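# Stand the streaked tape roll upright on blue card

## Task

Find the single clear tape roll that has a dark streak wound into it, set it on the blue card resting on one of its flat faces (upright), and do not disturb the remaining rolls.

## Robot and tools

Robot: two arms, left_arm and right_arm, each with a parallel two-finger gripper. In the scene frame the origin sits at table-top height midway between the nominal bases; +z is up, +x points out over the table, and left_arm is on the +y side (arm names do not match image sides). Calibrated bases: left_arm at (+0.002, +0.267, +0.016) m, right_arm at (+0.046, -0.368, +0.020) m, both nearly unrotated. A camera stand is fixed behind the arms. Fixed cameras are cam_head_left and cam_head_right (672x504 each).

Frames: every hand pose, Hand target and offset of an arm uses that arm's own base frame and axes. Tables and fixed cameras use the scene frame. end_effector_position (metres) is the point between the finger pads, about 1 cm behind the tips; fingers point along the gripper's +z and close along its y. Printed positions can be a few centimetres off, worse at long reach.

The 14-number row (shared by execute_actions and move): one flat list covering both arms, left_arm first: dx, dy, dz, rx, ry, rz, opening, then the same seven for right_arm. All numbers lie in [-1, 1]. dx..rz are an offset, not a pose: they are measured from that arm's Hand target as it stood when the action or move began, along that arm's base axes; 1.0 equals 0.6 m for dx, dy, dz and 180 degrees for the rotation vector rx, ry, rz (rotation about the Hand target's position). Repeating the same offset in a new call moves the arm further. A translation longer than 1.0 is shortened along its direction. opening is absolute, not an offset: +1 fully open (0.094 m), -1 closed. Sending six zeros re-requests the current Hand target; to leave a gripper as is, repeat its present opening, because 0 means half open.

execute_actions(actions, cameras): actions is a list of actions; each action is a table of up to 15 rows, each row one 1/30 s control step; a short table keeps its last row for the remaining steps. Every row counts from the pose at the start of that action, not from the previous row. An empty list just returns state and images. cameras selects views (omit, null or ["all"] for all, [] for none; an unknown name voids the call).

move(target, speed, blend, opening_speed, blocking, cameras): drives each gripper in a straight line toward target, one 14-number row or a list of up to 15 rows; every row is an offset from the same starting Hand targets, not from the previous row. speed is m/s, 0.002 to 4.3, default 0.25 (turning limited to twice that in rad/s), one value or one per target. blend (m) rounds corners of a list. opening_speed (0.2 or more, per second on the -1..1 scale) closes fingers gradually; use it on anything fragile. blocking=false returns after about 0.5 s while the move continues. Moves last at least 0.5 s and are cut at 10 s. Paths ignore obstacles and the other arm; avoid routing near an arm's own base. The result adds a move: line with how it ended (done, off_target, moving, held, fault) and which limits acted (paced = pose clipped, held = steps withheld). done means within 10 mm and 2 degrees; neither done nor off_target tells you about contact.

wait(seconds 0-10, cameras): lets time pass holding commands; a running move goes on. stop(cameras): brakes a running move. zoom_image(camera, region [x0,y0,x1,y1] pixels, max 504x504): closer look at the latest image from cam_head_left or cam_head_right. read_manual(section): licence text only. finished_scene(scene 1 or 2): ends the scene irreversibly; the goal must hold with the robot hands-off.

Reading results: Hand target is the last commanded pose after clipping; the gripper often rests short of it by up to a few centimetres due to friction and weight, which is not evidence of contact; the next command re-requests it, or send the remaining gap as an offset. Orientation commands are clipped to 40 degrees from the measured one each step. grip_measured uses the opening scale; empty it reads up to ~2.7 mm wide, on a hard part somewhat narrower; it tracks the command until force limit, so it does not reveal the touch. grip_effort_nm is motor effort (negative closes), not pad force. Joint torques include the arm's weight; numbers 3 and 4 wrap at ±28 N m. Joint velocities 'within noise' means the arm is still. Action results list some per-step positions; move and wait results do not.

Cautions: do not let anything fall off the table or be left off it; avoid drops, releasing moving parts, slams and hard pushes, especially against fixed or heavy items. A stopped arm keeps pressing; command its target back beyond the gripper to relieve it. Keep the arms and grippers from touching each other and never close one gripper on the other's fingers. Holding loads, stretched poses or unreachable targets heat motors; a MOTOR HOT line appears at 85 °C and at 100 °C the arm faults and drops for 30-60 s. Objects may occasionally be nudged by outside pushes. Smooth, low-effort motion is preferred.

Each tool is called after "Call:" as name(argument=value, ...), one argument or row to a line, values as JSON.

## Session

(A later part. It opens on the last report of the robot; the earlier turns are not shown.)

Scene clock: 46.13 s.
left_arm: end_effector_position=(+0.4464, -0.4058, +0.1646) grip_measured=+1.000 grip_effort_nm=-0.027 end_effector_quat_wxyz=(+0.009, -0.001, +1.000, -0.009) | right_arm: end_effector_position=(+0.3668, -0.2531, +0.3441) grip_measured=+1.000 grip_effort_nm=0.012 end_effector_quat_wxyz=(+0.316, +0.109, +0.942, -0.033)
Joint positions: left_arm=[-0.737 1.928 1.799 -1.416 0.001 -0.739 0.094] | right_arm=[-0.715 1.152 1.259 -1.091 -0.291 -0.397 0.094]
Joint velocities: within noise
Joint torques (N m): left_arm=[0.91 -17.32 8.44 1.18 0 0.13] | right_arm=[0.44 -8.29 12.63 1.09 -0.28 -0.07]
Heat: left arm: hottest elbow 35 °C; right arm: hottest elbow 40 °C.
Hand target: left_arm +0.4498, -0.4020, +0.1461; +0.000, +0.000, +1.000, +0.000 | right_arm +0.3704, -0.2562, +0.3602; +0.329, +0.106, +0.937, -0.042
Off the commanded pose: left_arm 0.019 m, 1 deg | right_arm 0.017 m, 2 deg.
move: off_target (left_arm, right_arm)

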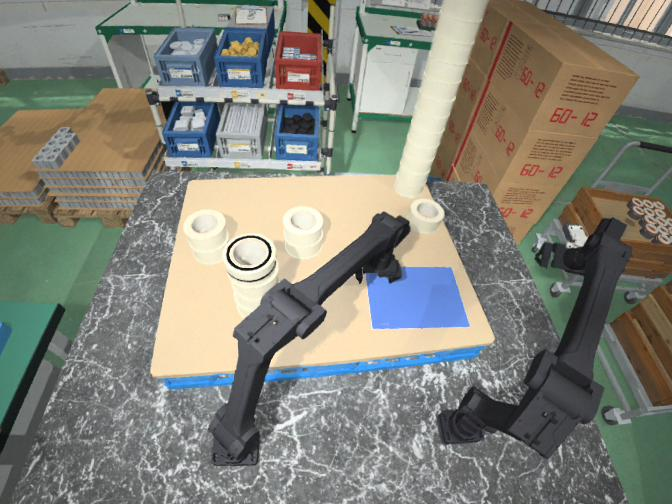

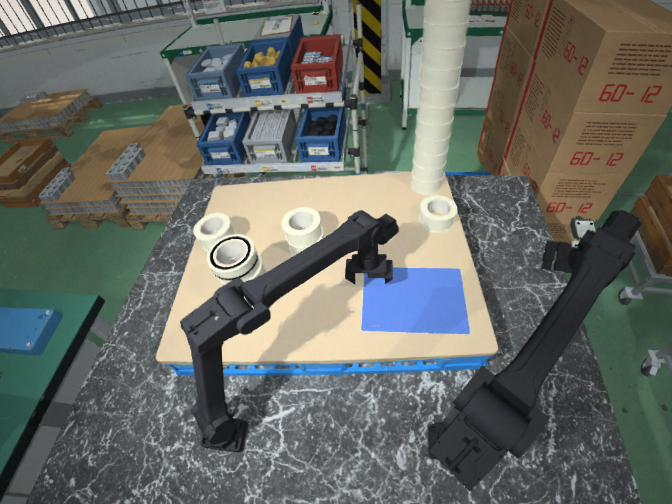

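Call:
move(
  target=[0,0,-0.1,0,0,0,1,0,0,0,0,0,0,1],
  speed=0.06,
)

Call:
zoom_image(
  camera="cam_head_left",
  region=[320, 210, 480, 350],
)

Call:
zoom_image(
  camera="cam_head_right",
  region=[320, 210, 480, 350],
)

Scene clock: 47.77 s.
left_arm: end_effector_position=(+0.4461, -0.4056, +0.1442) grip_measured=+1.000 grip_effort_nm=-0.022 end_effector_quat_wxyz=(+0.026, -0.001, +0.999, -0.025) | right_arm: end_effector_position=(+0.3668, -0.2531, +0.3441) grip_measured=+1.000 grip_effort_nm=0.017 end_effector_quat_wxyz=(+0.316, +0.109, +0.942, -0.033)
Joint positions: left_arm=[-0.737 1.905 1.709 -1.302 0.001 -0.739 0.094] | right_arm=[-0.715 1.152 1.259 -1.091 -0.291 -0.397 0.094]
Joint velocities: within noise
Joint torques (N m): left_arm=[0.91 -13.39 6.49 2.54 0.02 0.12] | right_arm=[0.44 -8.29 12.64 1.07 -0.29 -0.06]
Heat: left arm: hottest elbow 35 °C; right arm: hottest elbow 40 °C.
Hand target: left_arm +0.4497, -0.4019, +0.0860; +0.000, +0.000, +1.000, +0.000 | right_arm +0.3704, -0.2562, +0.3602; +0.329, +0.106, +0.937, -0.042
Off the commanded pose: left_arm 0.058 m, 4 deg | right_arm 0.017 m, 2 deg.
move: off_target (left_arm, right_arm)

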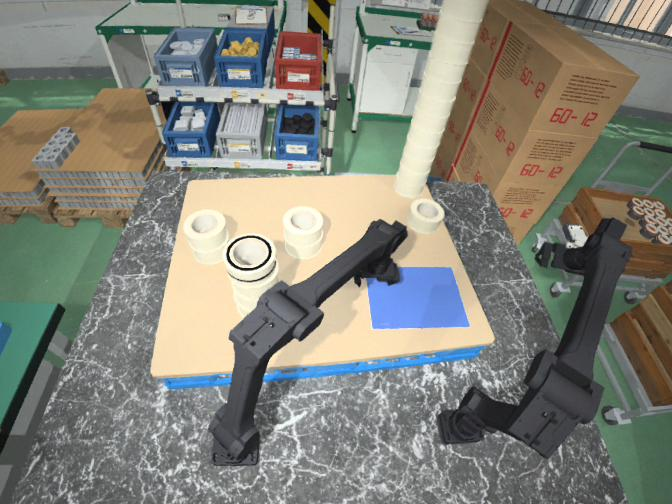

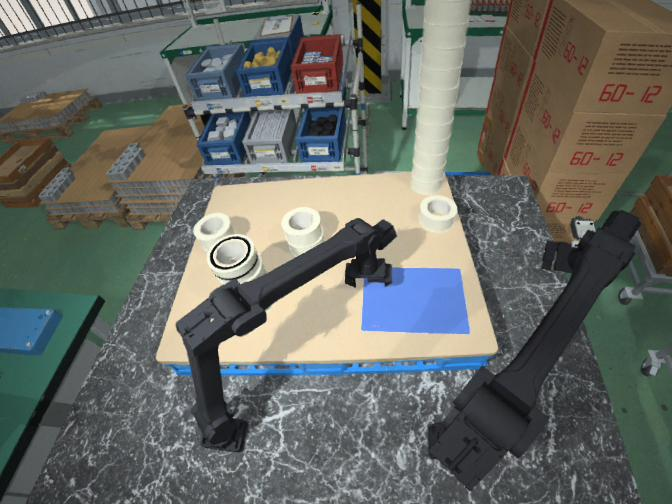

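Scaled by 3.150.

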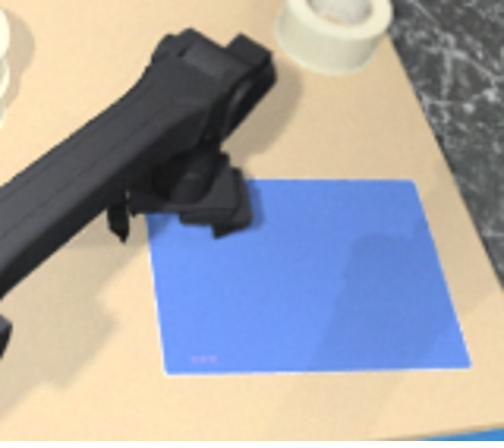

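Scaled by 3.150.

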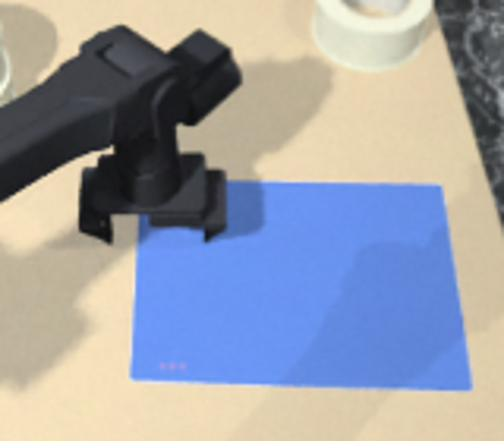

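Call:
move(
  target=[
    [0,0,0.6,0,0,0,0.5,0,0,0,0,0,0,1],
    [-0.068,0.517,0.55,0,0,0,0.5,0,0,0,0,0,0,1],
  ],
)

Call:
zoom_image(
  camera="cam_head_left",
  region=[180, 170, 320, 310],
)

Call:
zoom_image(
  camera="cam_head_right",
  region=[180, 170, 320, 310],
)

Scene clock: 54.27 s.
left_arm: end_effector_position=(+0.4125, -0.0919, +0.4200) grip_measured=+0.503 grip_effort_nm=-0.149 end_effector_quat_wxyz=(+0.129, -0.009, +0.991, -0.032) | right_arm: end_effector_position=(+0.3668, -0.2531, +0.3441) grip_measured=+1.000 grip_effort_nm=0.012 end_effector_quat_wxyz=(+0.316, +0.109, +0.942, -0.033)
Joint positions: left_arm=[-0.216 1.346 1.734 -1.692 0.004 -0.236 0.071] | right_arm=[-0.715 1.152 1.259 -1.091 -0.291 -0.397 0.094]
Joint velocities: within noise
Joint torques (N m): left_arm=[0.09 -10.17 8.4 0.96 -0.02 0.13] | right_arm=[0.44 -8.29 12.62 1.06 -0.28 -0.06]
Heat: left arm: hottest elbow 36 °C; right arm: hottest elbow 41 °C.
Hand target: left_arm +0.4089, -0.0918, +0.4161; +0.000, +0.000, +1.000, +0.000 | right_arm +0.3704, -0.2562, +0.3602; +0.329, +0.106, +0.937, -0.042
Off the commanded pose: left_arm 0.005 m, 15 deg | right_arm 0.017 m, 2 deg.
joint sent to its limit (left arm) — joint 4 (wrist pitch), lower limit. The joint targets are off in orientation, not in position.
move: off_target (left_arm, right_arm)

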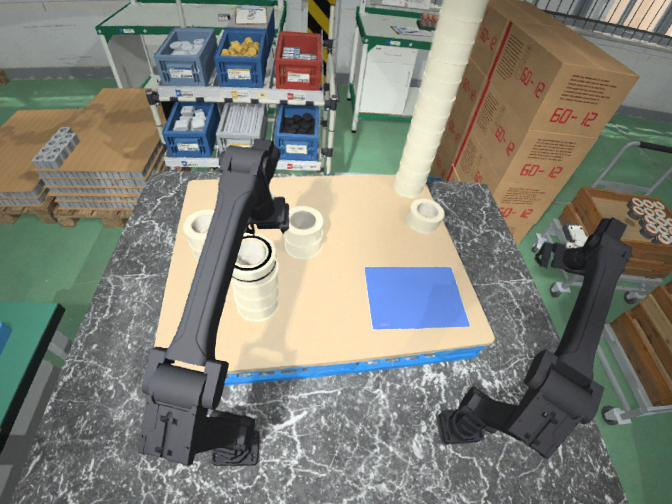

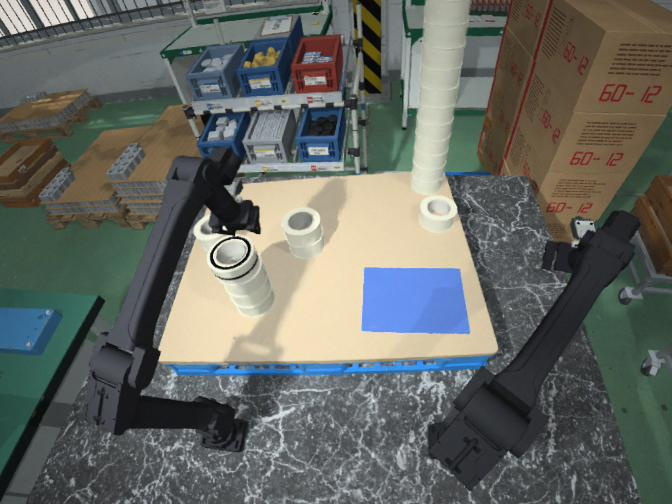

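Scaled by 3.600.

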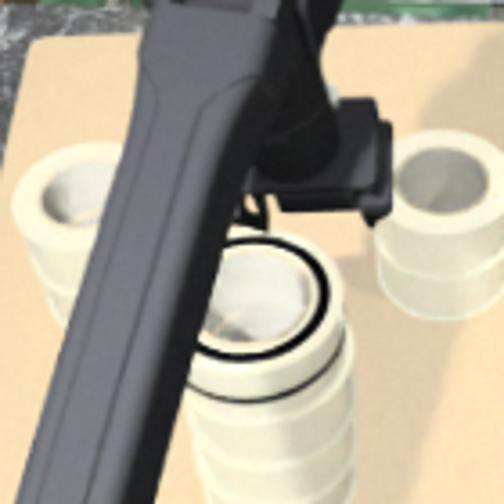

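Scaled by 3.600.

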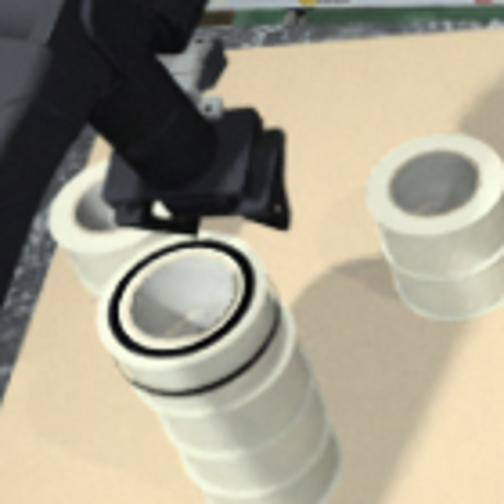

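Call:
move(
  target=[0,0,-0.08,0,0,0,0.5,0,0,0,0,0,0,1],
  speed=0.1,
)

Call:
zoom_image(
  camera="cam_head_left",
  region=[200, 190, 310, 300],
)

Call:
zoom_image(
  camera="cam_head_right",
  region=[200, 190, 310, 300],
)

Scene clock: 56.43 s.
left_arm: end_effector_position=(+0.4059, -0.0902, +0.3815) grip_measured=+0.503 grip_effort_nm=-0.154 end_effector_quat_wxyz=(+0.082, -0.009, +0.996, -0.020) | right_arm: end_effector_position=(+0.3668, -0.2531, +0.3441) grip_measured=+1.000 grip_effort_nm=0.017 end_effector_quat_wxyz=(+0.316, +0.109, +0.942, -0.033)
Joint positions: left_arm=[-0.216 1.359 1.653 -1.696 0.003 -0.234 0.071] | right_arm=[-0.715 1.152 1.259 -1.091 -0.291 -0.397 0.094]
Joint velocities: within noise
Joint torques (N m): left_arm=[0.03 -8.76 8.44 0.92 0.01 0.16] | right_arm=[0.44 -8.29 12.63 1.1 -0.29 -0.06]
Heat: left arm: hottest elbow 36 °C; right arm: hottest elbow 41 °C.
Hand target: left_arm +0.4089, -0.0918, +0.3680; +0.000, +0.000, +1.000, +0.000 | right_arm +0.3704, -0.2562, +0.3602; +0.329, +0.106, +0.937, -0.042
Off the commanded pose: left_arm 0.014 m, 10 deg | right_arm 0.017 m, 2 deg.
joint sent to its limit (left arm) — joint 4 (wrist pitch), lower limit. The joint targets are off in orientation, not in position.
move: off_target (left_arm, right_arm)

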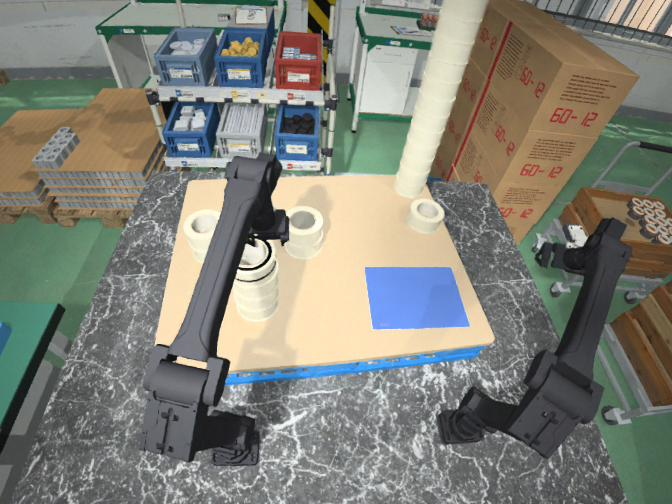

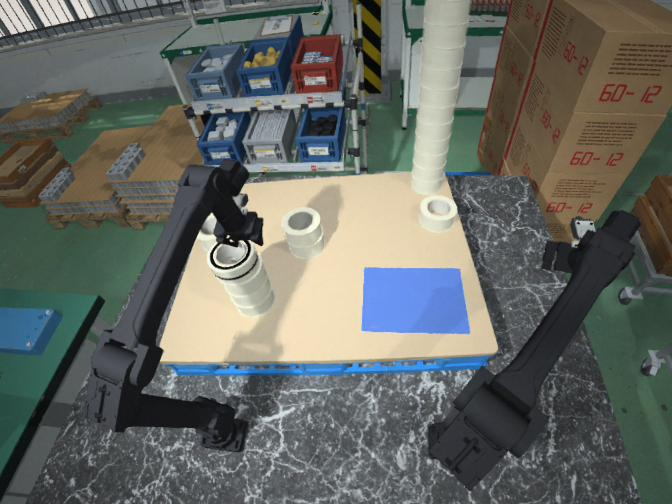

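Scaled by 4.582.

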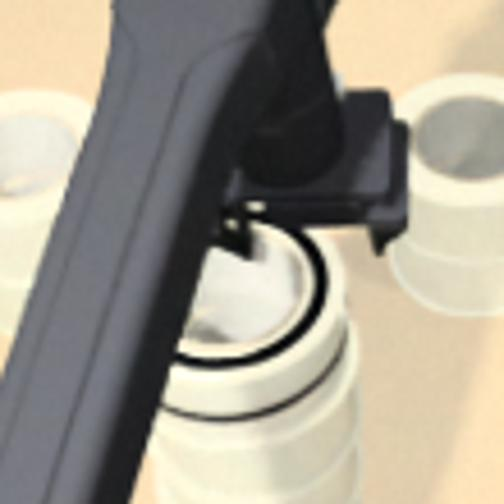

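Scaled by 4.582.

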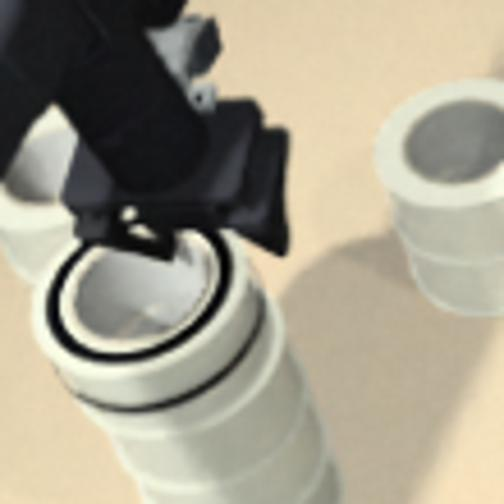

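Call:
move(
  target=[
    [0,-0.012,0,0,0,0,0.5,0,0,0,0,0,0,1],
    [0,-0.012,-0.09,0,0,0,0.5,0,0,0,0,0,0,1],
  ],
  speed=0.06,
)

Call:
zoom_image(
  camera="cam_head_left",
  region=[200, 190, 310, 300],
)

Call:
zoom_image(
  camera="cam_head_right",
  region=[200, 190, 310, 300],
)

Scene clock: 59.20 s.
left_arm: end_effector_position=(+0.4050, -0.0936, +0.3333) grip_measured=+0.503 grip_effort_nm=-0.149 end_effector_quat_wxyz=(+0.023, -0.004, +1.000, -0.005) | right_arm: end_effector_position=(+0.3668, -0.2531, +0.3441) grip_measured=+1.000 grip_effort_nm=0.012 end_effector_quat_wxyz=(+0.316, +0.109, +0.942, -0.033)
Joint positions: left_arm=[-0.227 1.409 1.582 -1.696 -0.001 -0.234 0.071] | right_arm=[-0.715 1.152 1.259 -1.091 -0.291 -0.397 0.094]
Joint velocities: within noise
Joint torques (N m): left_arm=[-0.79 -8.47 8.34 0.94 0.14 0.01] | right_arm=[0.44 -8.35 12.62 1.09 -0.28 -0.06]
Heat: left arm: hottest elbow 36 °C; right arm: hottest elbow 41 °C.
Hand target: left_arm +0.4089, -0.0990, +0.3141; +0.000, +0.000, +1.000, +0.000 | right_arm +0.3704, -0.2562, +0.3602; +0.329, +0.106, +0.937, -0.042
Off the commanded pose: left_arm 0.020 m, 3 deg | right_arm 0.017 m, 2 deg.
move: off_target (left_arm, right_arm)

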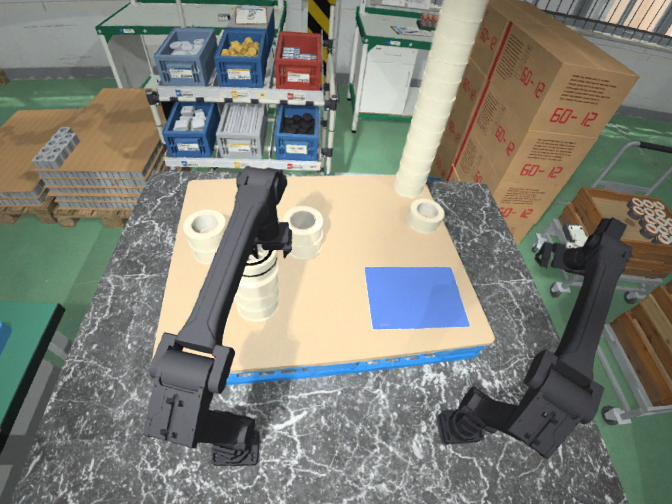

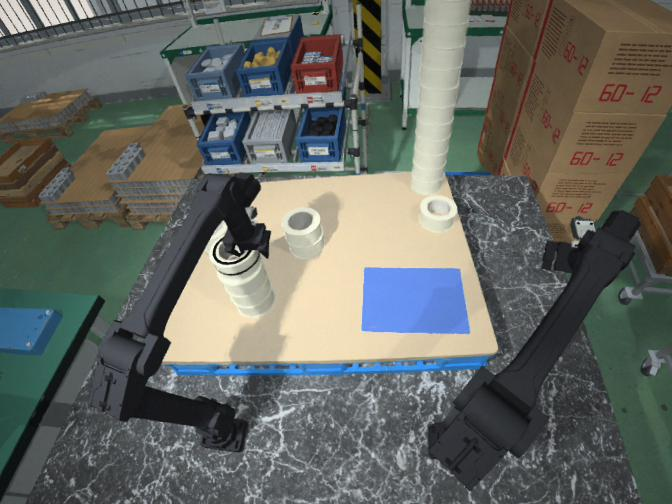

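Scaled by 4.582.

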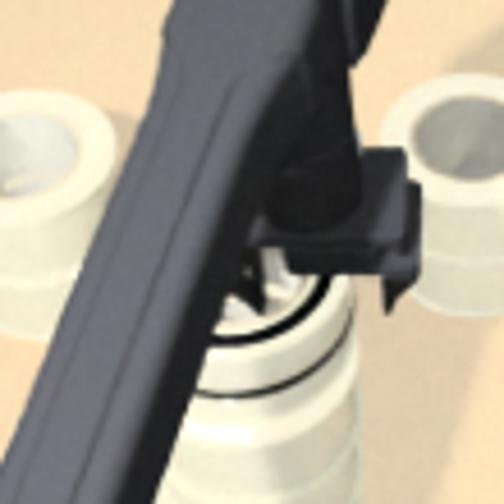

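Scaled by 4.582.

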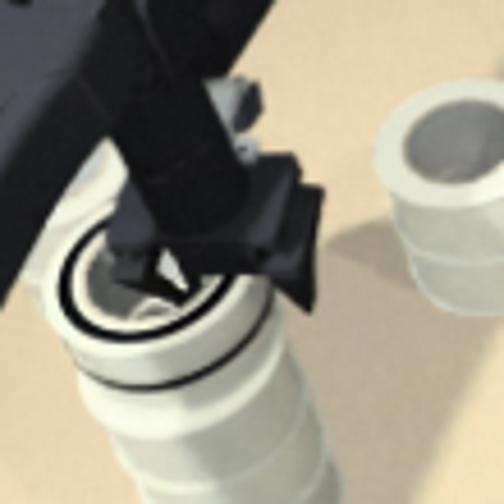

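Call:
move(
  target=[0,0,0,0,0,0,-0.7,0,0,0,0,0,0,1],
  opening_speed=0.4,
)

Call:
zoom_image(
  camera="cam_head_left",
  region=[200, 190, 310, 300],
)

Call:
zoom_image(
  camera="cam_head_right",
  region=[200, 190, 310, 300],
)

Scene clock: 63.00 s.
left_arm: end_effector_position=(+0.4051, -0.0984, +0.3314) grip_measured=-0.370 grip_effort_nm=-1.043 end_effector_quat_wxyz=(+0.020, -0.001, +1.000, -0.011) | right_arm: end_effector_position=(+0.3668, -0.2531, +0.3441) grip_measured=+1.000 grip_effort_nm=0.017 end_effector_quat_wxyz=(+0.316, +0.109, +0.942, -0.033)
Joint positions: left_arm=[-0.232 1.414 1.582 -1.696 0.012 -0.234 0.03] | right_arm=[-0.715 1.152 1.259 -1.091 -0.291 -0.397 0.094]
Joint velocities: within noise
Joint torques (N m): left_arm=[-0.38 -9.29 8.29 0.91 -0.37 0.02] | right_arm=[0.44 -8.23 12.63 1.09 -0.29 -0.07]
Heat: left arm: hottest elbow 36 °C; right arm: hottest elbow 42 °C.
Hand target: left_arm +0.4090, -0.0990, +0.3140; +0.000, +0.000, +1.000, +0.000 | right_arm +0.3704, -0.2562, +0.3602; +0.329, +0.106, +0.937, -0.042
Off the commanded pose: left_arm 0.018 m, 3 deg | right_arm 0.017 m, 2 deg.
move: off_target (left_arm, right_arm)

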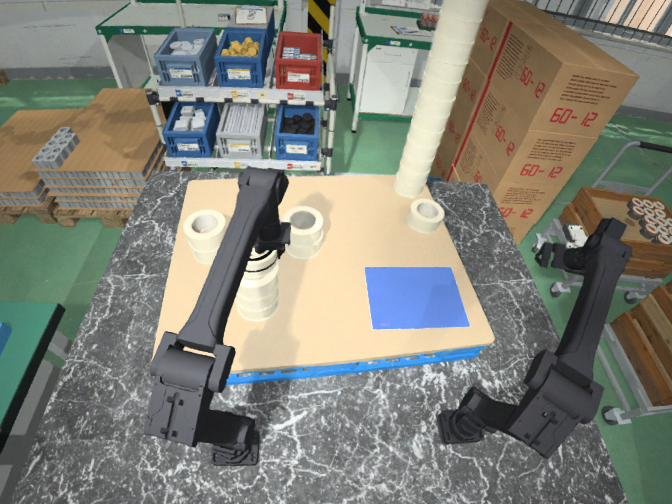

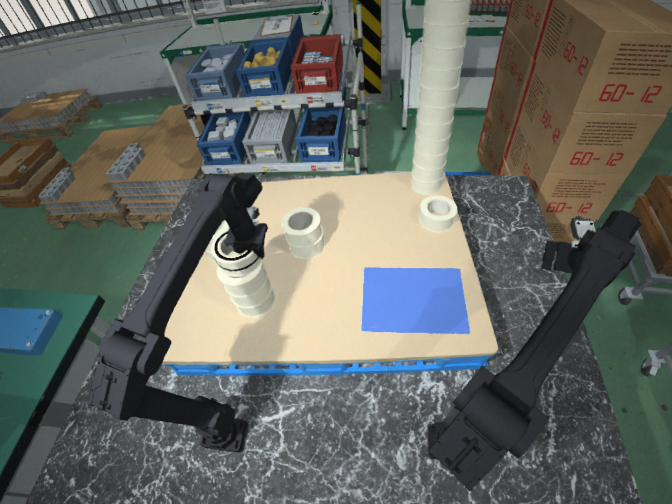

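Scaled by 4.582.

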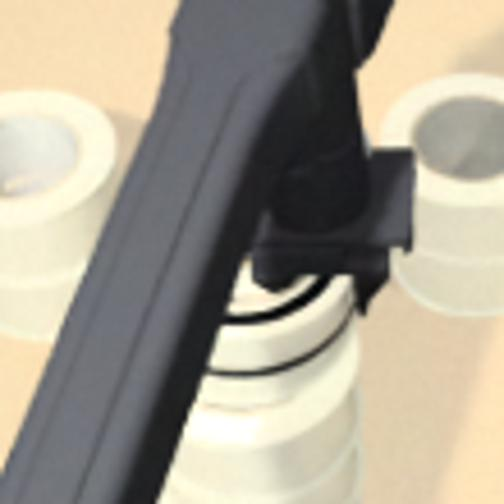

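Scaled by 4.582.

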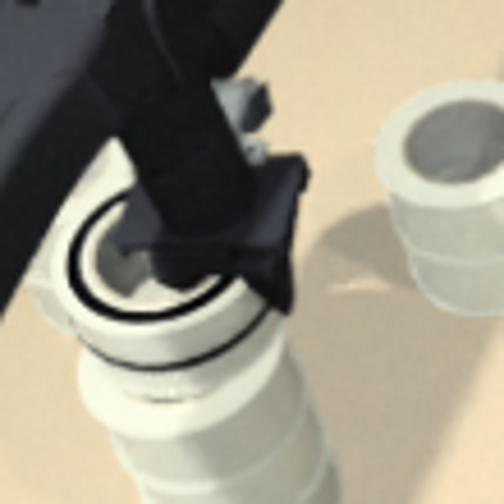

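Call:
move(
  target=[0,0,0.14,0,0,0,-0.75,0,0,0,0,0,0,1],
  speed=0.06,
)

Call:
zoom_image(
  camera="cam_head_left",
  region=[200, 190, 310, 300],
)

Call:
zoom_image(
  camera="cam_head_right",
  region=[190, 190, 310, 310],
)

Scene clock: 65.17 s.
left_arm: end_effector_position=(+0.4038, -0.0973, +0.3605) grip_measured=-0.373 grip_effort_nm=-1.043 end_effector_quat_wxyz=(+0.056, -0.001, +0.998, -0.017) | right_arm: end_effector_position=(+0.3668, -0.2531, +0.3441) grip_measured=+1.000 grip_effort_nm=0.017 end_effector_quat_wxyz=(+0.316, +0.109, +0.942, -0.033)
Joint positions: left_arm=[-0.232 1.377 1.619 -1.696 0.007 -0.234 0.029] | right_arm=[-0.715 1.152 1.259 -1.091 -0.291 -0.397 0.094]
Joint velocities: within noise
Joint torques (N m): left_arm=[-0.09 -12.16 15.71 0.83 -0.17 0] | right_arm=[0.44 -8.29 12.63 1.11 -0.28 -0.06]
Heat: left arm: hottest elbow 36 °C; right arm: hottest elbow 42 °C.
Hand target: left_arm +0.4090, -0.0989, +0.3981; +0.000, +0.000, +1.000, +0.000 | right_arm +0.3704, -0.2562, +0.3602; +0.329, +0.106, +0.937, -0.042
Off the commanded pose: left_arm 0.038 m, 7 deg | right_arm 0.017 m, 2 deg.
joint sent to its limit (left arm) — joint 4 (wrist pitch), lower limit. The joint targets are off in orientation, not in position.
move: off_target (left_arm, right_arm)

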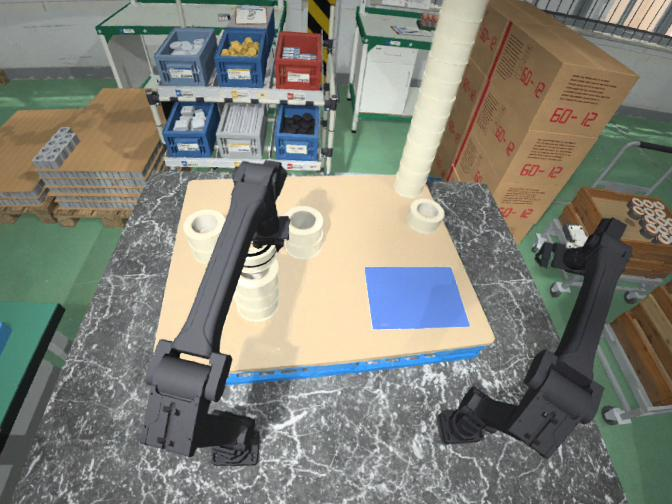

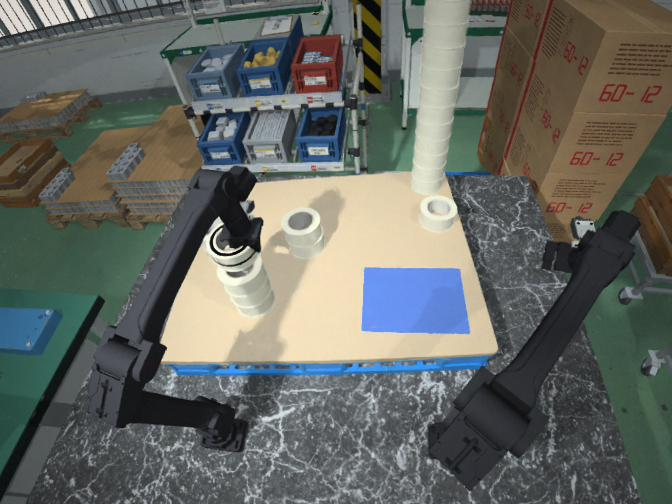

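Scaled by 4.582.

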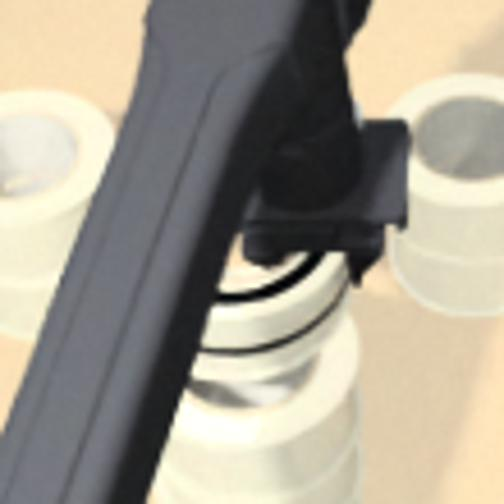

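Scaled by 4.200.

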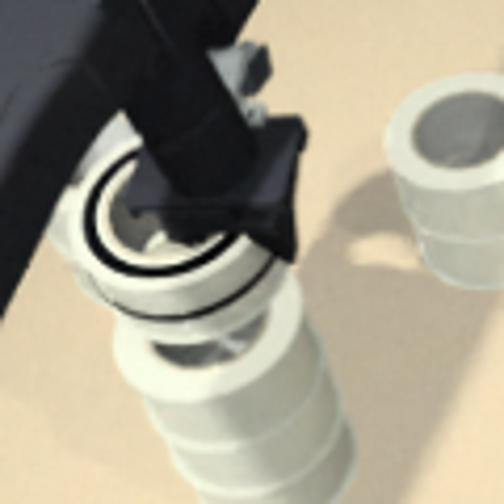

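Call:
move(
  target=[
    [0,0,0.1,0,0,0,-0.75,0,0,0,0,0,0,1],
    [-0.12,-0.765,-0.07,0,0,-0.245,-0.75,0,0,0,0,0,0,1],
  ],
  speed=0.15,
  blend=0.03,
)

Call:
zoom_image(
  camera="cam_head_left",
  region=[320, 200, 480, 350],
)

Call:
zoom_image(
  camera="cam_head_right",
  region=[320, 200, 480, 350],
)

Scene clock: 70.70 s.
left_arm: end_effector_position=(+0.3324, -0.5513, +0.3204) grip_measured=-0.373 grip_effort_nm=-1.043 end_effector_quat_wxyz=(+0.069, +0.365, +0.927, -0.056) | right_arm: end_effector_position=(+0.3668, -0.2531, +0.3441) grip_measured=+1.000 grip_effort_nm=0.012 end_effector_quat_wxyz=(+0.316, +0.109, +0.942, -0.033)
Joint positions: left_arm=[-1.026 1.982 2.285 -1.696 0.006 -0.277 0.029] | right_arm=[-0.715 1.152 1.259 -1.091 -0.291 -0.397 0.094]
Joint velocities: within noise
Joint torques (N m): left_arm=[-0.09 -20.37 15.83 0.85 -0.08 0.21] | right_arm=[0.32 -8.23 12.64 1.07 -0.29 -0.06]
Heat: left arm: hottest elbow 37 °C; right arm: hottest elbow 42 °C.
Hand target: left_arm +0.3368, -0.5579, +0.3562; +0.000, +0.376, +0.927, -0.001 | right_arm +0.3704, -0.2562, +0.3602; +0.329, +0.106, +0.937, -0.042
Off the commanded pose: left_arm 0.037 m, 10 deg | right_arm 0.017 m, 2 deg.
joint sent to its limit (left arm) — joint 4 (wrist pitch), lower limit. The joint targets are off in orientation, not in position.
move: off_target (left_arm, right_arm)

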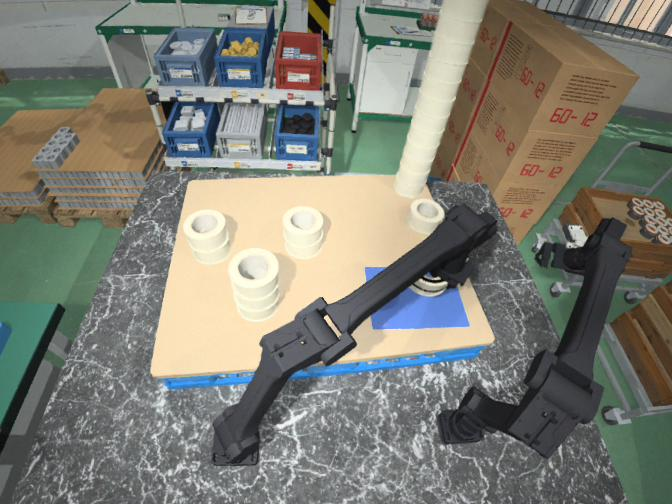

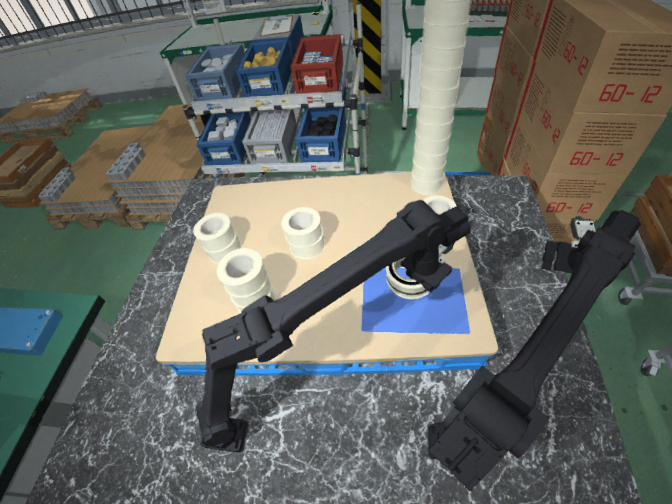

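Scaled by 3.150.

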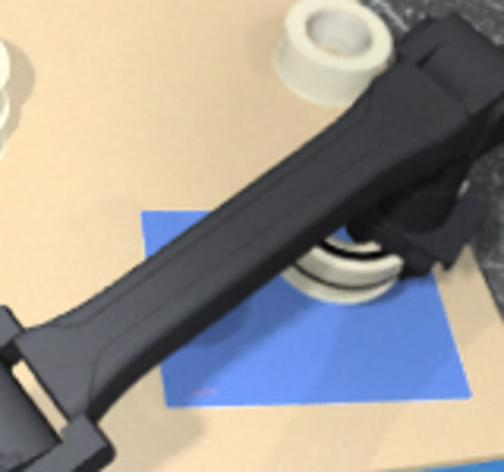

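Scaled by 3.150.

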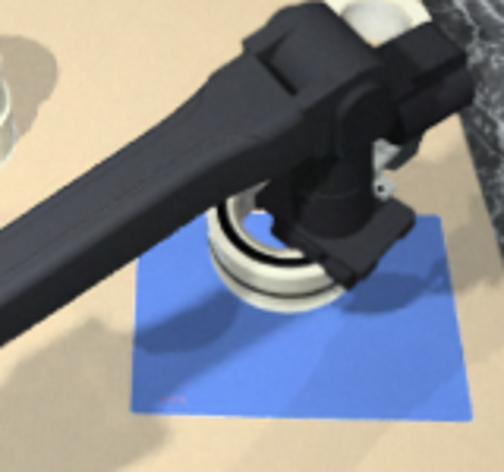

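Call:
move(
  target=[0.05,0.05,-0.2,0,0,0,-0.75,0,0,0,0,0,0,1],
  speed=0.1,
)

Call:
zoom_image(
  camera="cam_head_left",
  region=[340, 210, 500, 350],
)

Call:
zoom_image(
  camera="cam_head_right",
  region=[340, 210, 500, 350],
)

Scene clock: 73.07 s.
left_arm: end_effector_position=(+0.3621, -0.5319, +0.2294) grip_measured=-0.373 grip_effort_nm=-1.048 end_effector_quat_wxyz=(-0.001, +0.372, +0.928, -0.003) | right_arm: end_effector_position=(+0.3668, -0.2531, +0.3441) grip_measured=+1.000 grip_effort_nm=0.017 end_effector_quat_wxyz=(+0.316, +0.109, +0.942, -0.033)
Joint positions: left_arm=[-0.971 2.075 2.202 -1.696 0.007 -0.207 0.029] | right_arm=[-0.715 1.152 1.259 -1.091 -0.291 -0.397 0.094]
Joint velocities: within noise
Joint torques (N m): left_arm=[0.97 -21.6 9.94 0.54 -0.16 0.16] | right_arm=[0.44 -8.29 12.62 1.1 -0.29 -0.06]
Heat: left arm: hottest elbow 38 °C; right arm: hottest elbow 42 °C.
Hand target: left_arm +0.3669, -0.5279, +0.2361; +0.000, +0.375, +0.927, +0.000 | right_arm +0.3704, -0.2562, +0.3602; +0.329, +0.106, +0.937, -0.042
Off the commanded pose: left_arm 0.009 m, 1 deg | right_arm 0.017 m, 2 deg.
joint sent to its limit (left arm) — joint 4 (wrist pitch), lower limit. The joint targets still meet the commanded pose.
move: off_target (right_arm)

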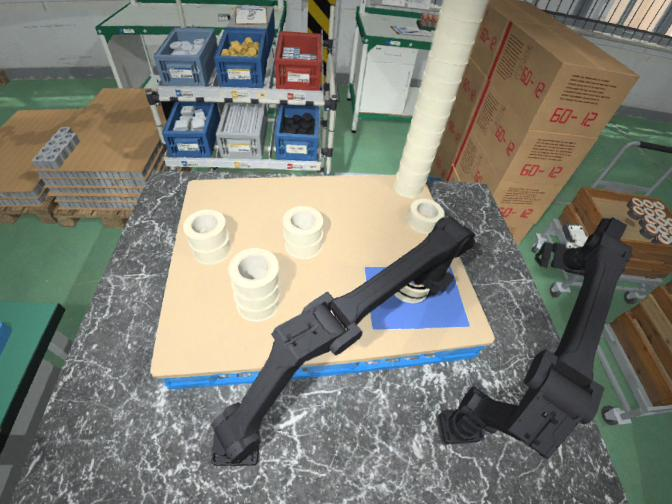

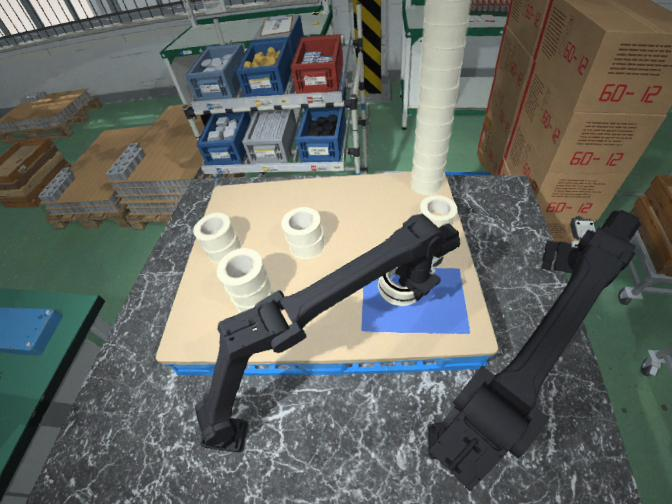

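Scaled by 3.150.

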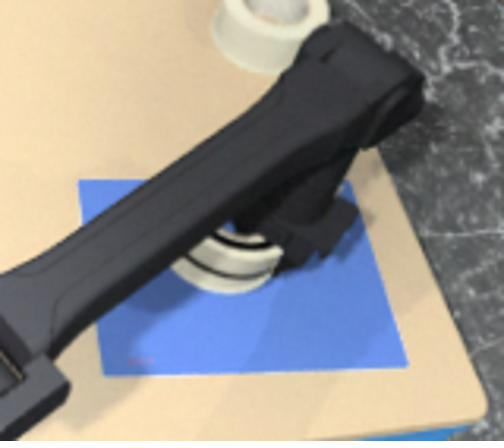

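Scaled by 3.150.

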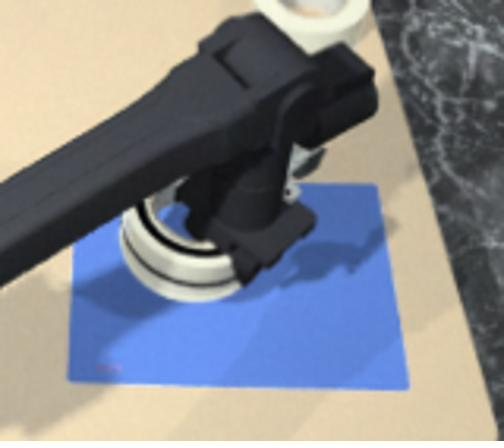

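Call:
move(
  target=[0.015,-0.015,-0.075,0,0,0,-0.75,0,0,0,0,0,0,1],
  speed=0.06,
  cameras=[],
)

Call:
move(
  target=[0,0,-0.015,0,0,0,-0.75,0,0,0,0,0,0,1],
  speed=0.03,
)

Call:
zoom_image(
  camera="cam_head_right",
  region=[340, 210, 500, 350],
)

Scene clock: 74.80 s.
left_arm: end_effector_position=(+0.3678, -0.5394, +0.1853) grip_measured=-0.373 grip_effort_nm=-1.048 end_effector_quat_wxyz=(-0.009, +0.374, +0.927, +0.002) | right_arm: end_effector_position=(+0.3668, -0.2531, +0.3441) grip_measured=+1.000 grip_effort_nm=0.017 end_effector_quat_wxyz=(+0.316, +0.109, +0.942, -0.033)
Joint positions: left_arm=[-0.97 2.113 2.149 -1.624 0.007 -0.203 0.029] | right_arm=[-0.715 1.152 1.259 -1.091 -0.291 -0.397 0.094]
Joint velocities: within noise
Joint torques (N m): left_arm=[1.03 -21.89 9.96 0.95 -0.17 0.15] | right_arm=[0.38 -8.23 12.63 1.07 -0.29 -0.06]
Heat: left arm: hottest elbow 38 °C; right arm: hottest elbow 42 °C.
Hand target: left_arm +0.3760, -0.5369, +0.1910; +0.000, +0.375, +0.927, +0.000 | right_arm +0.3704, -0.2562, +0.3602; +0.329, +0.106, +0.937, -0.042
Off the commanded pose: left_arm 0.010 m, 1 deg | right_arm 0.017 m, 2 deg.
move: off_target (right_arm)
No camera images: "cameras" was empty.

Scene clock: 75.67 s.
left_arm: end_effector_position=(+0.3681, -0.5397, +0.1764) grip_measured=-0.373 grip_effort_nm=-1.043 end_effector_quat_wxyz=(-0.009, +0.374, +0.927, +0.002) | right_arm: end_effector_position=(+0.3668, -0.2531, +0.3441) grip_measured=+1.000 grip_effort_nm=0.017 end_effector_quat_wxyz=(+0.316, +0.109, +0.942, -0.033)
Joint positions: left_arm=[-0.97 2.113 2.125 -1.599 0.007 -0.203 0.029] | right_arm=[-0.715 1.152 1.259 -1.091 -0.291 -0.397 0.094]
Joint velocities: within noise
Joint torques (N m): left_arm=[1.03 -21.83 9.72 0.99 -0.18 0.14] | right_arm=[0.44 -8.35 12.59 1.09 -0.29 -0.06]
Heat: left arm: hottest elbow 38 °C; right arm: hottest elbow 43 °C.
Hand target: left_arm +0.3759, -0.5369, +0.1820; +0.000, +0.375, +0.927, +0.000 | right_arm +0.3704, -0.2562, +0.3602; +0.329, +0.106, +0.937, -0.042
Off the commanded pose: left_arm 0.010 m, 1 deg | right_arm 0.017 m, 2 deg.
move: off_target (right_arm)

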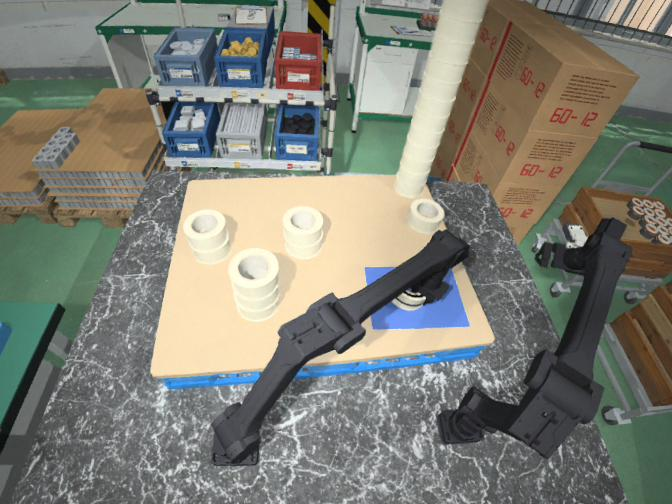

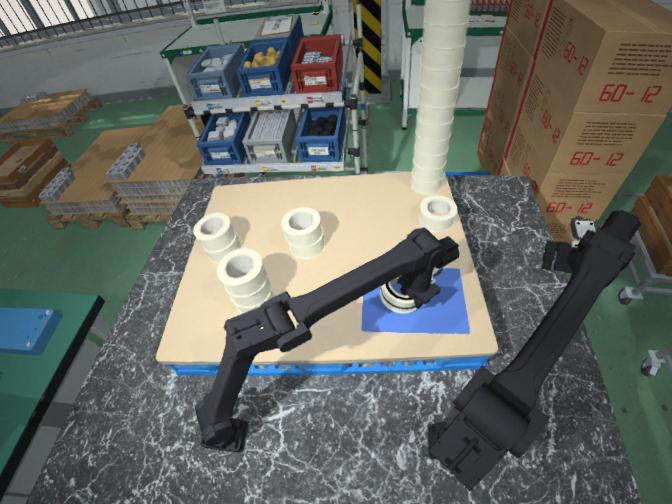

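Scaled by 3.150.

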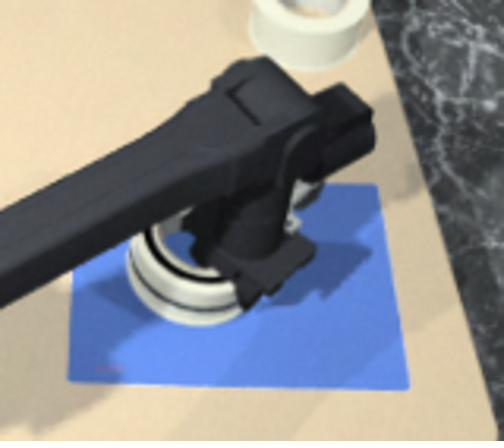

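Call:
move(
  target=[0,0,-0.015,0,0,0,-0.75,0,0,0,0,0,0,1],
  speed=0.03,
  cameras=[],
)

Call:
move(
  target=[0,0,-0.012,0,0,0,-0.75,0,0,0,0,0,0,1],
  speed=0.03,
)

Call:
zoom_image(
  camera="cam_head_right",
  region=[340, 210, 500, 350],
)

Scene clock: 76.80 s.
left_arm: end_effector_position=(+0.3680, -0.5396, +0.1673) grip_measured=-0.373 grip_effort_nm=-1.048 end_effector_quat_wxyz=(-0.009, +0.374, +0.927, +0.002) | right_arm: end_effector_position=(+0.3668, -0.2531, +0.3441) grip_measured=+1.000 grip_effort_nm=0.017 end_effector_quat_wxyz=(+0.316, +0.109, +0.942, -0.033)
Joint positions: left_arm=[-0.97 2.113 2.101 -1.576 0.007 -0.203 0.029] | right_arm=[-0.715 1.152 1.259 -1.091 -0.291 -0.397 0.094]
Joint velocities: within noise
Joint torques (N m): left_arm=[1.2 -21.77 9.76 0.96 -0.17 0.15] | right_arm=[0.44 -8.29 12.64 1.1 -0.29 -0.06]
Heat: left arm: hottest elbow 38 °C; right arm: hottest elbow 43 °C.
Hand target: left_arm +0.3759, -0.5369, +0.1730; +0.000, +0.375, +0.927, +0.000 | right_arm +0.3704, -0.2562, +0.3602; +0.329, +0.106, +0.937, -0.042
Off the commanded pose: left_arm 0.010 m, 1 deg | right_arm 0.017 m, 2 deg.
move: off_target (right_arm)
No camera images: "cameras" was empty.

Scene clock: 77.63 s.
left_arm: end_effector_position=(+0.3680, -0.5396, +0.1603) grip_measured=-0.373 grip_effort_nm=-1.043 end_effector_quat_wxyz=(-0.009, +0.374, +0.927, +0.002) | right_arm: end_effector_position=(+0.3668, -0.2531, +0.3441) grip_measured=+1.000 grip_effort_nm=0.022 end_effector_quat_wxyz=(+0.316, +0.109, +0.942, -0.033)
Joint positions: left_arm=[-0.97 2.113 2.083 -1.557 0.007 -0.203 0.029] | right_arm=[-0.715 1.152 1.259 -1.091 -0.291 -0.397 0.094]
Joint velocities: within noise
Joint torques (N m): left_arm=[1.03 -22.07 9.74 1.11 -0.17 0.14] | right_arm=[0.44 -8.29 12.63 1.1 -0.29 -0.06]
Heat: left arm: hottest elbow 38 °C; right arm: hottest elbow 43 °C.
Hand target: left_arm +0.3759, -0.5369, +0.1659; +0.000, +0.375, +0.927, +0.000 | right_arm +0.3704, -0.2562, +0.3602; +0.329, +0.106, +0.937, -0.042
Off the commanded pose: left_arm 0.010 m, 1 deg | right_arm 0.017 m, 2 deg.
move: off_target (right_arm)

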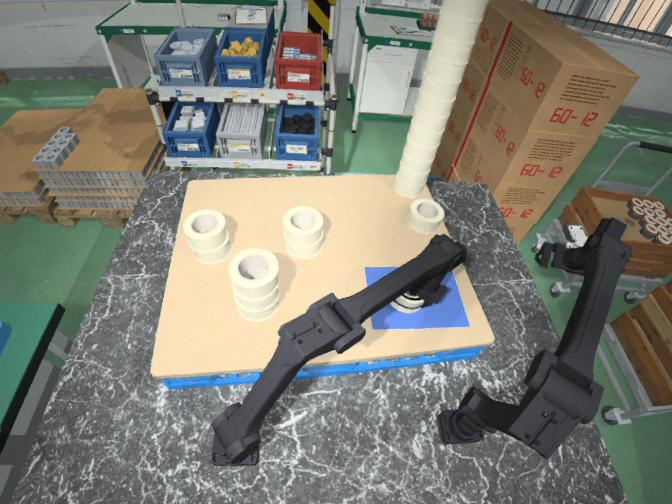

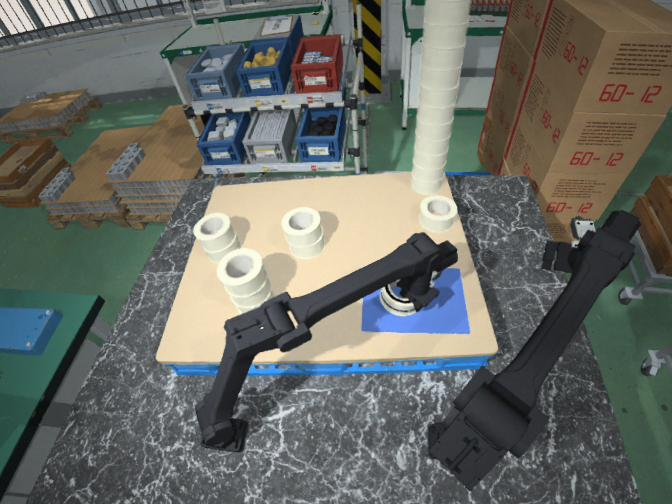

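Scaled by 3.150.

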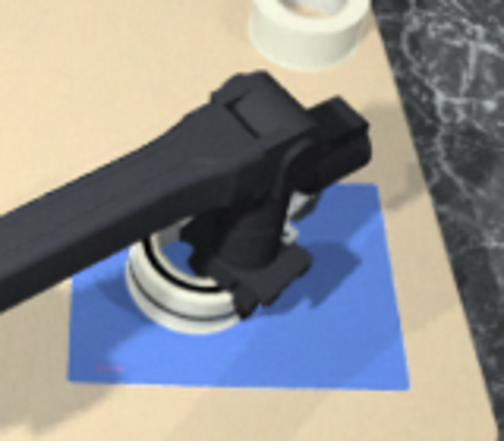

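Call:
move(
  target=[0,0,-0.012,0,0,0,-0.75,0,0,0,0,0,0,1],
  speed=0.03,
  cameras=[],
)

Call:
move(
  target=[0,0,-0.012,0,0,0,-0.75,0,0,0,0,0,0,1],
  speed=0.03,
)

Call:
zoom_image(
  camera="cam_head_right",
  region=[340, 210, 500, 350],
)

Scene clock: 78.77 s.
left_arm: end_effector_position=(+0.3683, -0.5399, +0.1568) grip_measured=-0.376 grip_effort_nm=-1.038 end_effector_quat_wxyz=(-0.008, +0.375, +0.927, +0.001) | right_arm: end_effector_position=(+0.3668, -0.2531, +0.3441) grip_measured=+1.000 grip_effort_nm=0.012 end_effector_quat_wxyz=(+0.316, +0.109, +0.942, -0.033)
Joint positions: left_arm=[-0.97 2.113 2.074 -1.546 0.006 -0.201 0.029] | right_arm=[-0.715 1.152 1.259 -1.091 -0.291 -0.397 0.094]
Joint velocities: within noise
Joint torques (N m): left_arm=[0.97 -21.83 8.96 1.36 -0.16 0.14] | right_arm=[0.32 -8.35 12.6 1.09 -0.28 -0.06]
Heat: left arm: hottest elbow 38 °C; right arm: hottest elbow 43 °C.
Hand target: left_arm +0.3759, -0.5369, +0.1587; +0.000, +0.375, +0.927, +0.000 | right_arm +0.3704, -0.2562, +0.3602; +0.329, +0.106, +0.937, -0.042
Off the commanded pose: left_arm 0.008 m, 1 deg | right_arm 0.017 m, 2 deg.
move: off_target (right_arm)
No camera images: "cameras" was empty.

Scene clock: 79.57 s.
left_arm: end_effector_position=(+0.3684, -0.5400, +0.1559) grip_measured=-0.376 grip_effort_nm=-1.043 end_effector_quat_wxyz=(-0.004, +0.375, +0.927, -0.001) | right_arm: end_effector_position=(+0.3668, -0.2531, +0.3441) grip_measured=+1.000 grip_effort_nm=0.017 end_effector_quat_wxyz=(+0.316, +0.109, +0.942, -0.033)
Joint positions: left_arm=[-0.97 2.107 2.062 -1.532 0.006 -0.201 0.029] | right_arm=[-0.715 1.152 1.259 -1.091 -0.291 -0.397 0.094]
Joint velocities: within noise
Joint torques (N m): left_arm=[1.03 -21.07 8.5 1.63 -0.15 0.15] | right_arm=[0.38 -8.29 12.62 1.09 -0.28 -0.07]
Heat: left arm: hottest elbow 38 °C; right arm: hottest elbow 43 °C.
Hand target: left_arm +0.3759, -0.5370, +0.1516; +0.000, +0.375, +0.927, +0.000 | right_arm +0.3704, -0.2562, +0.3602; +0.329, +0.106, +0.937, -0.042
Off the commanded pose: left_arm 0.009 m, 1 deg | right_arm 0.017 m, 2 deg.
move: off_target (right_arm)

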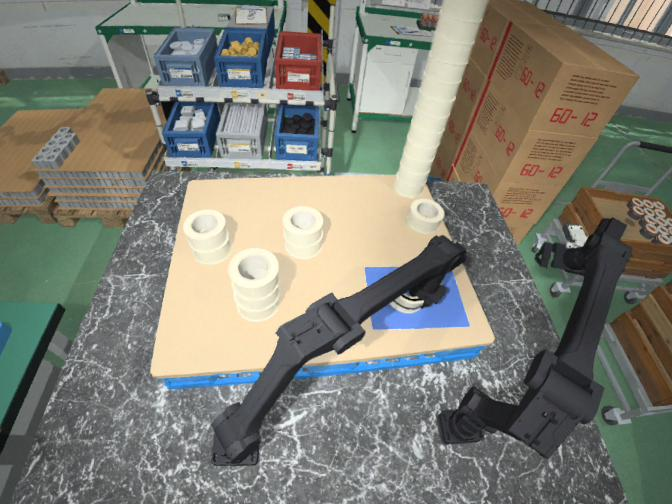

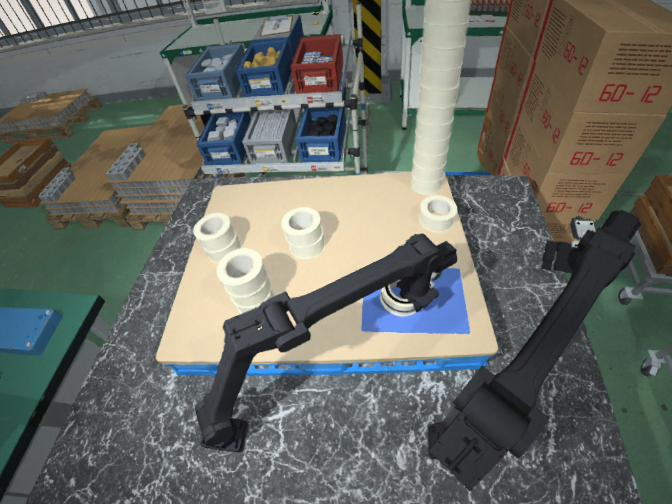

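Scaled by 3.150.

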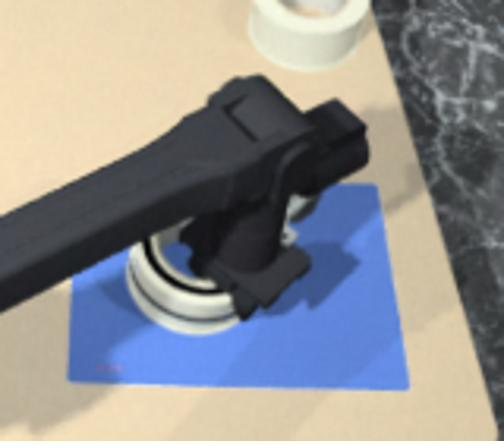

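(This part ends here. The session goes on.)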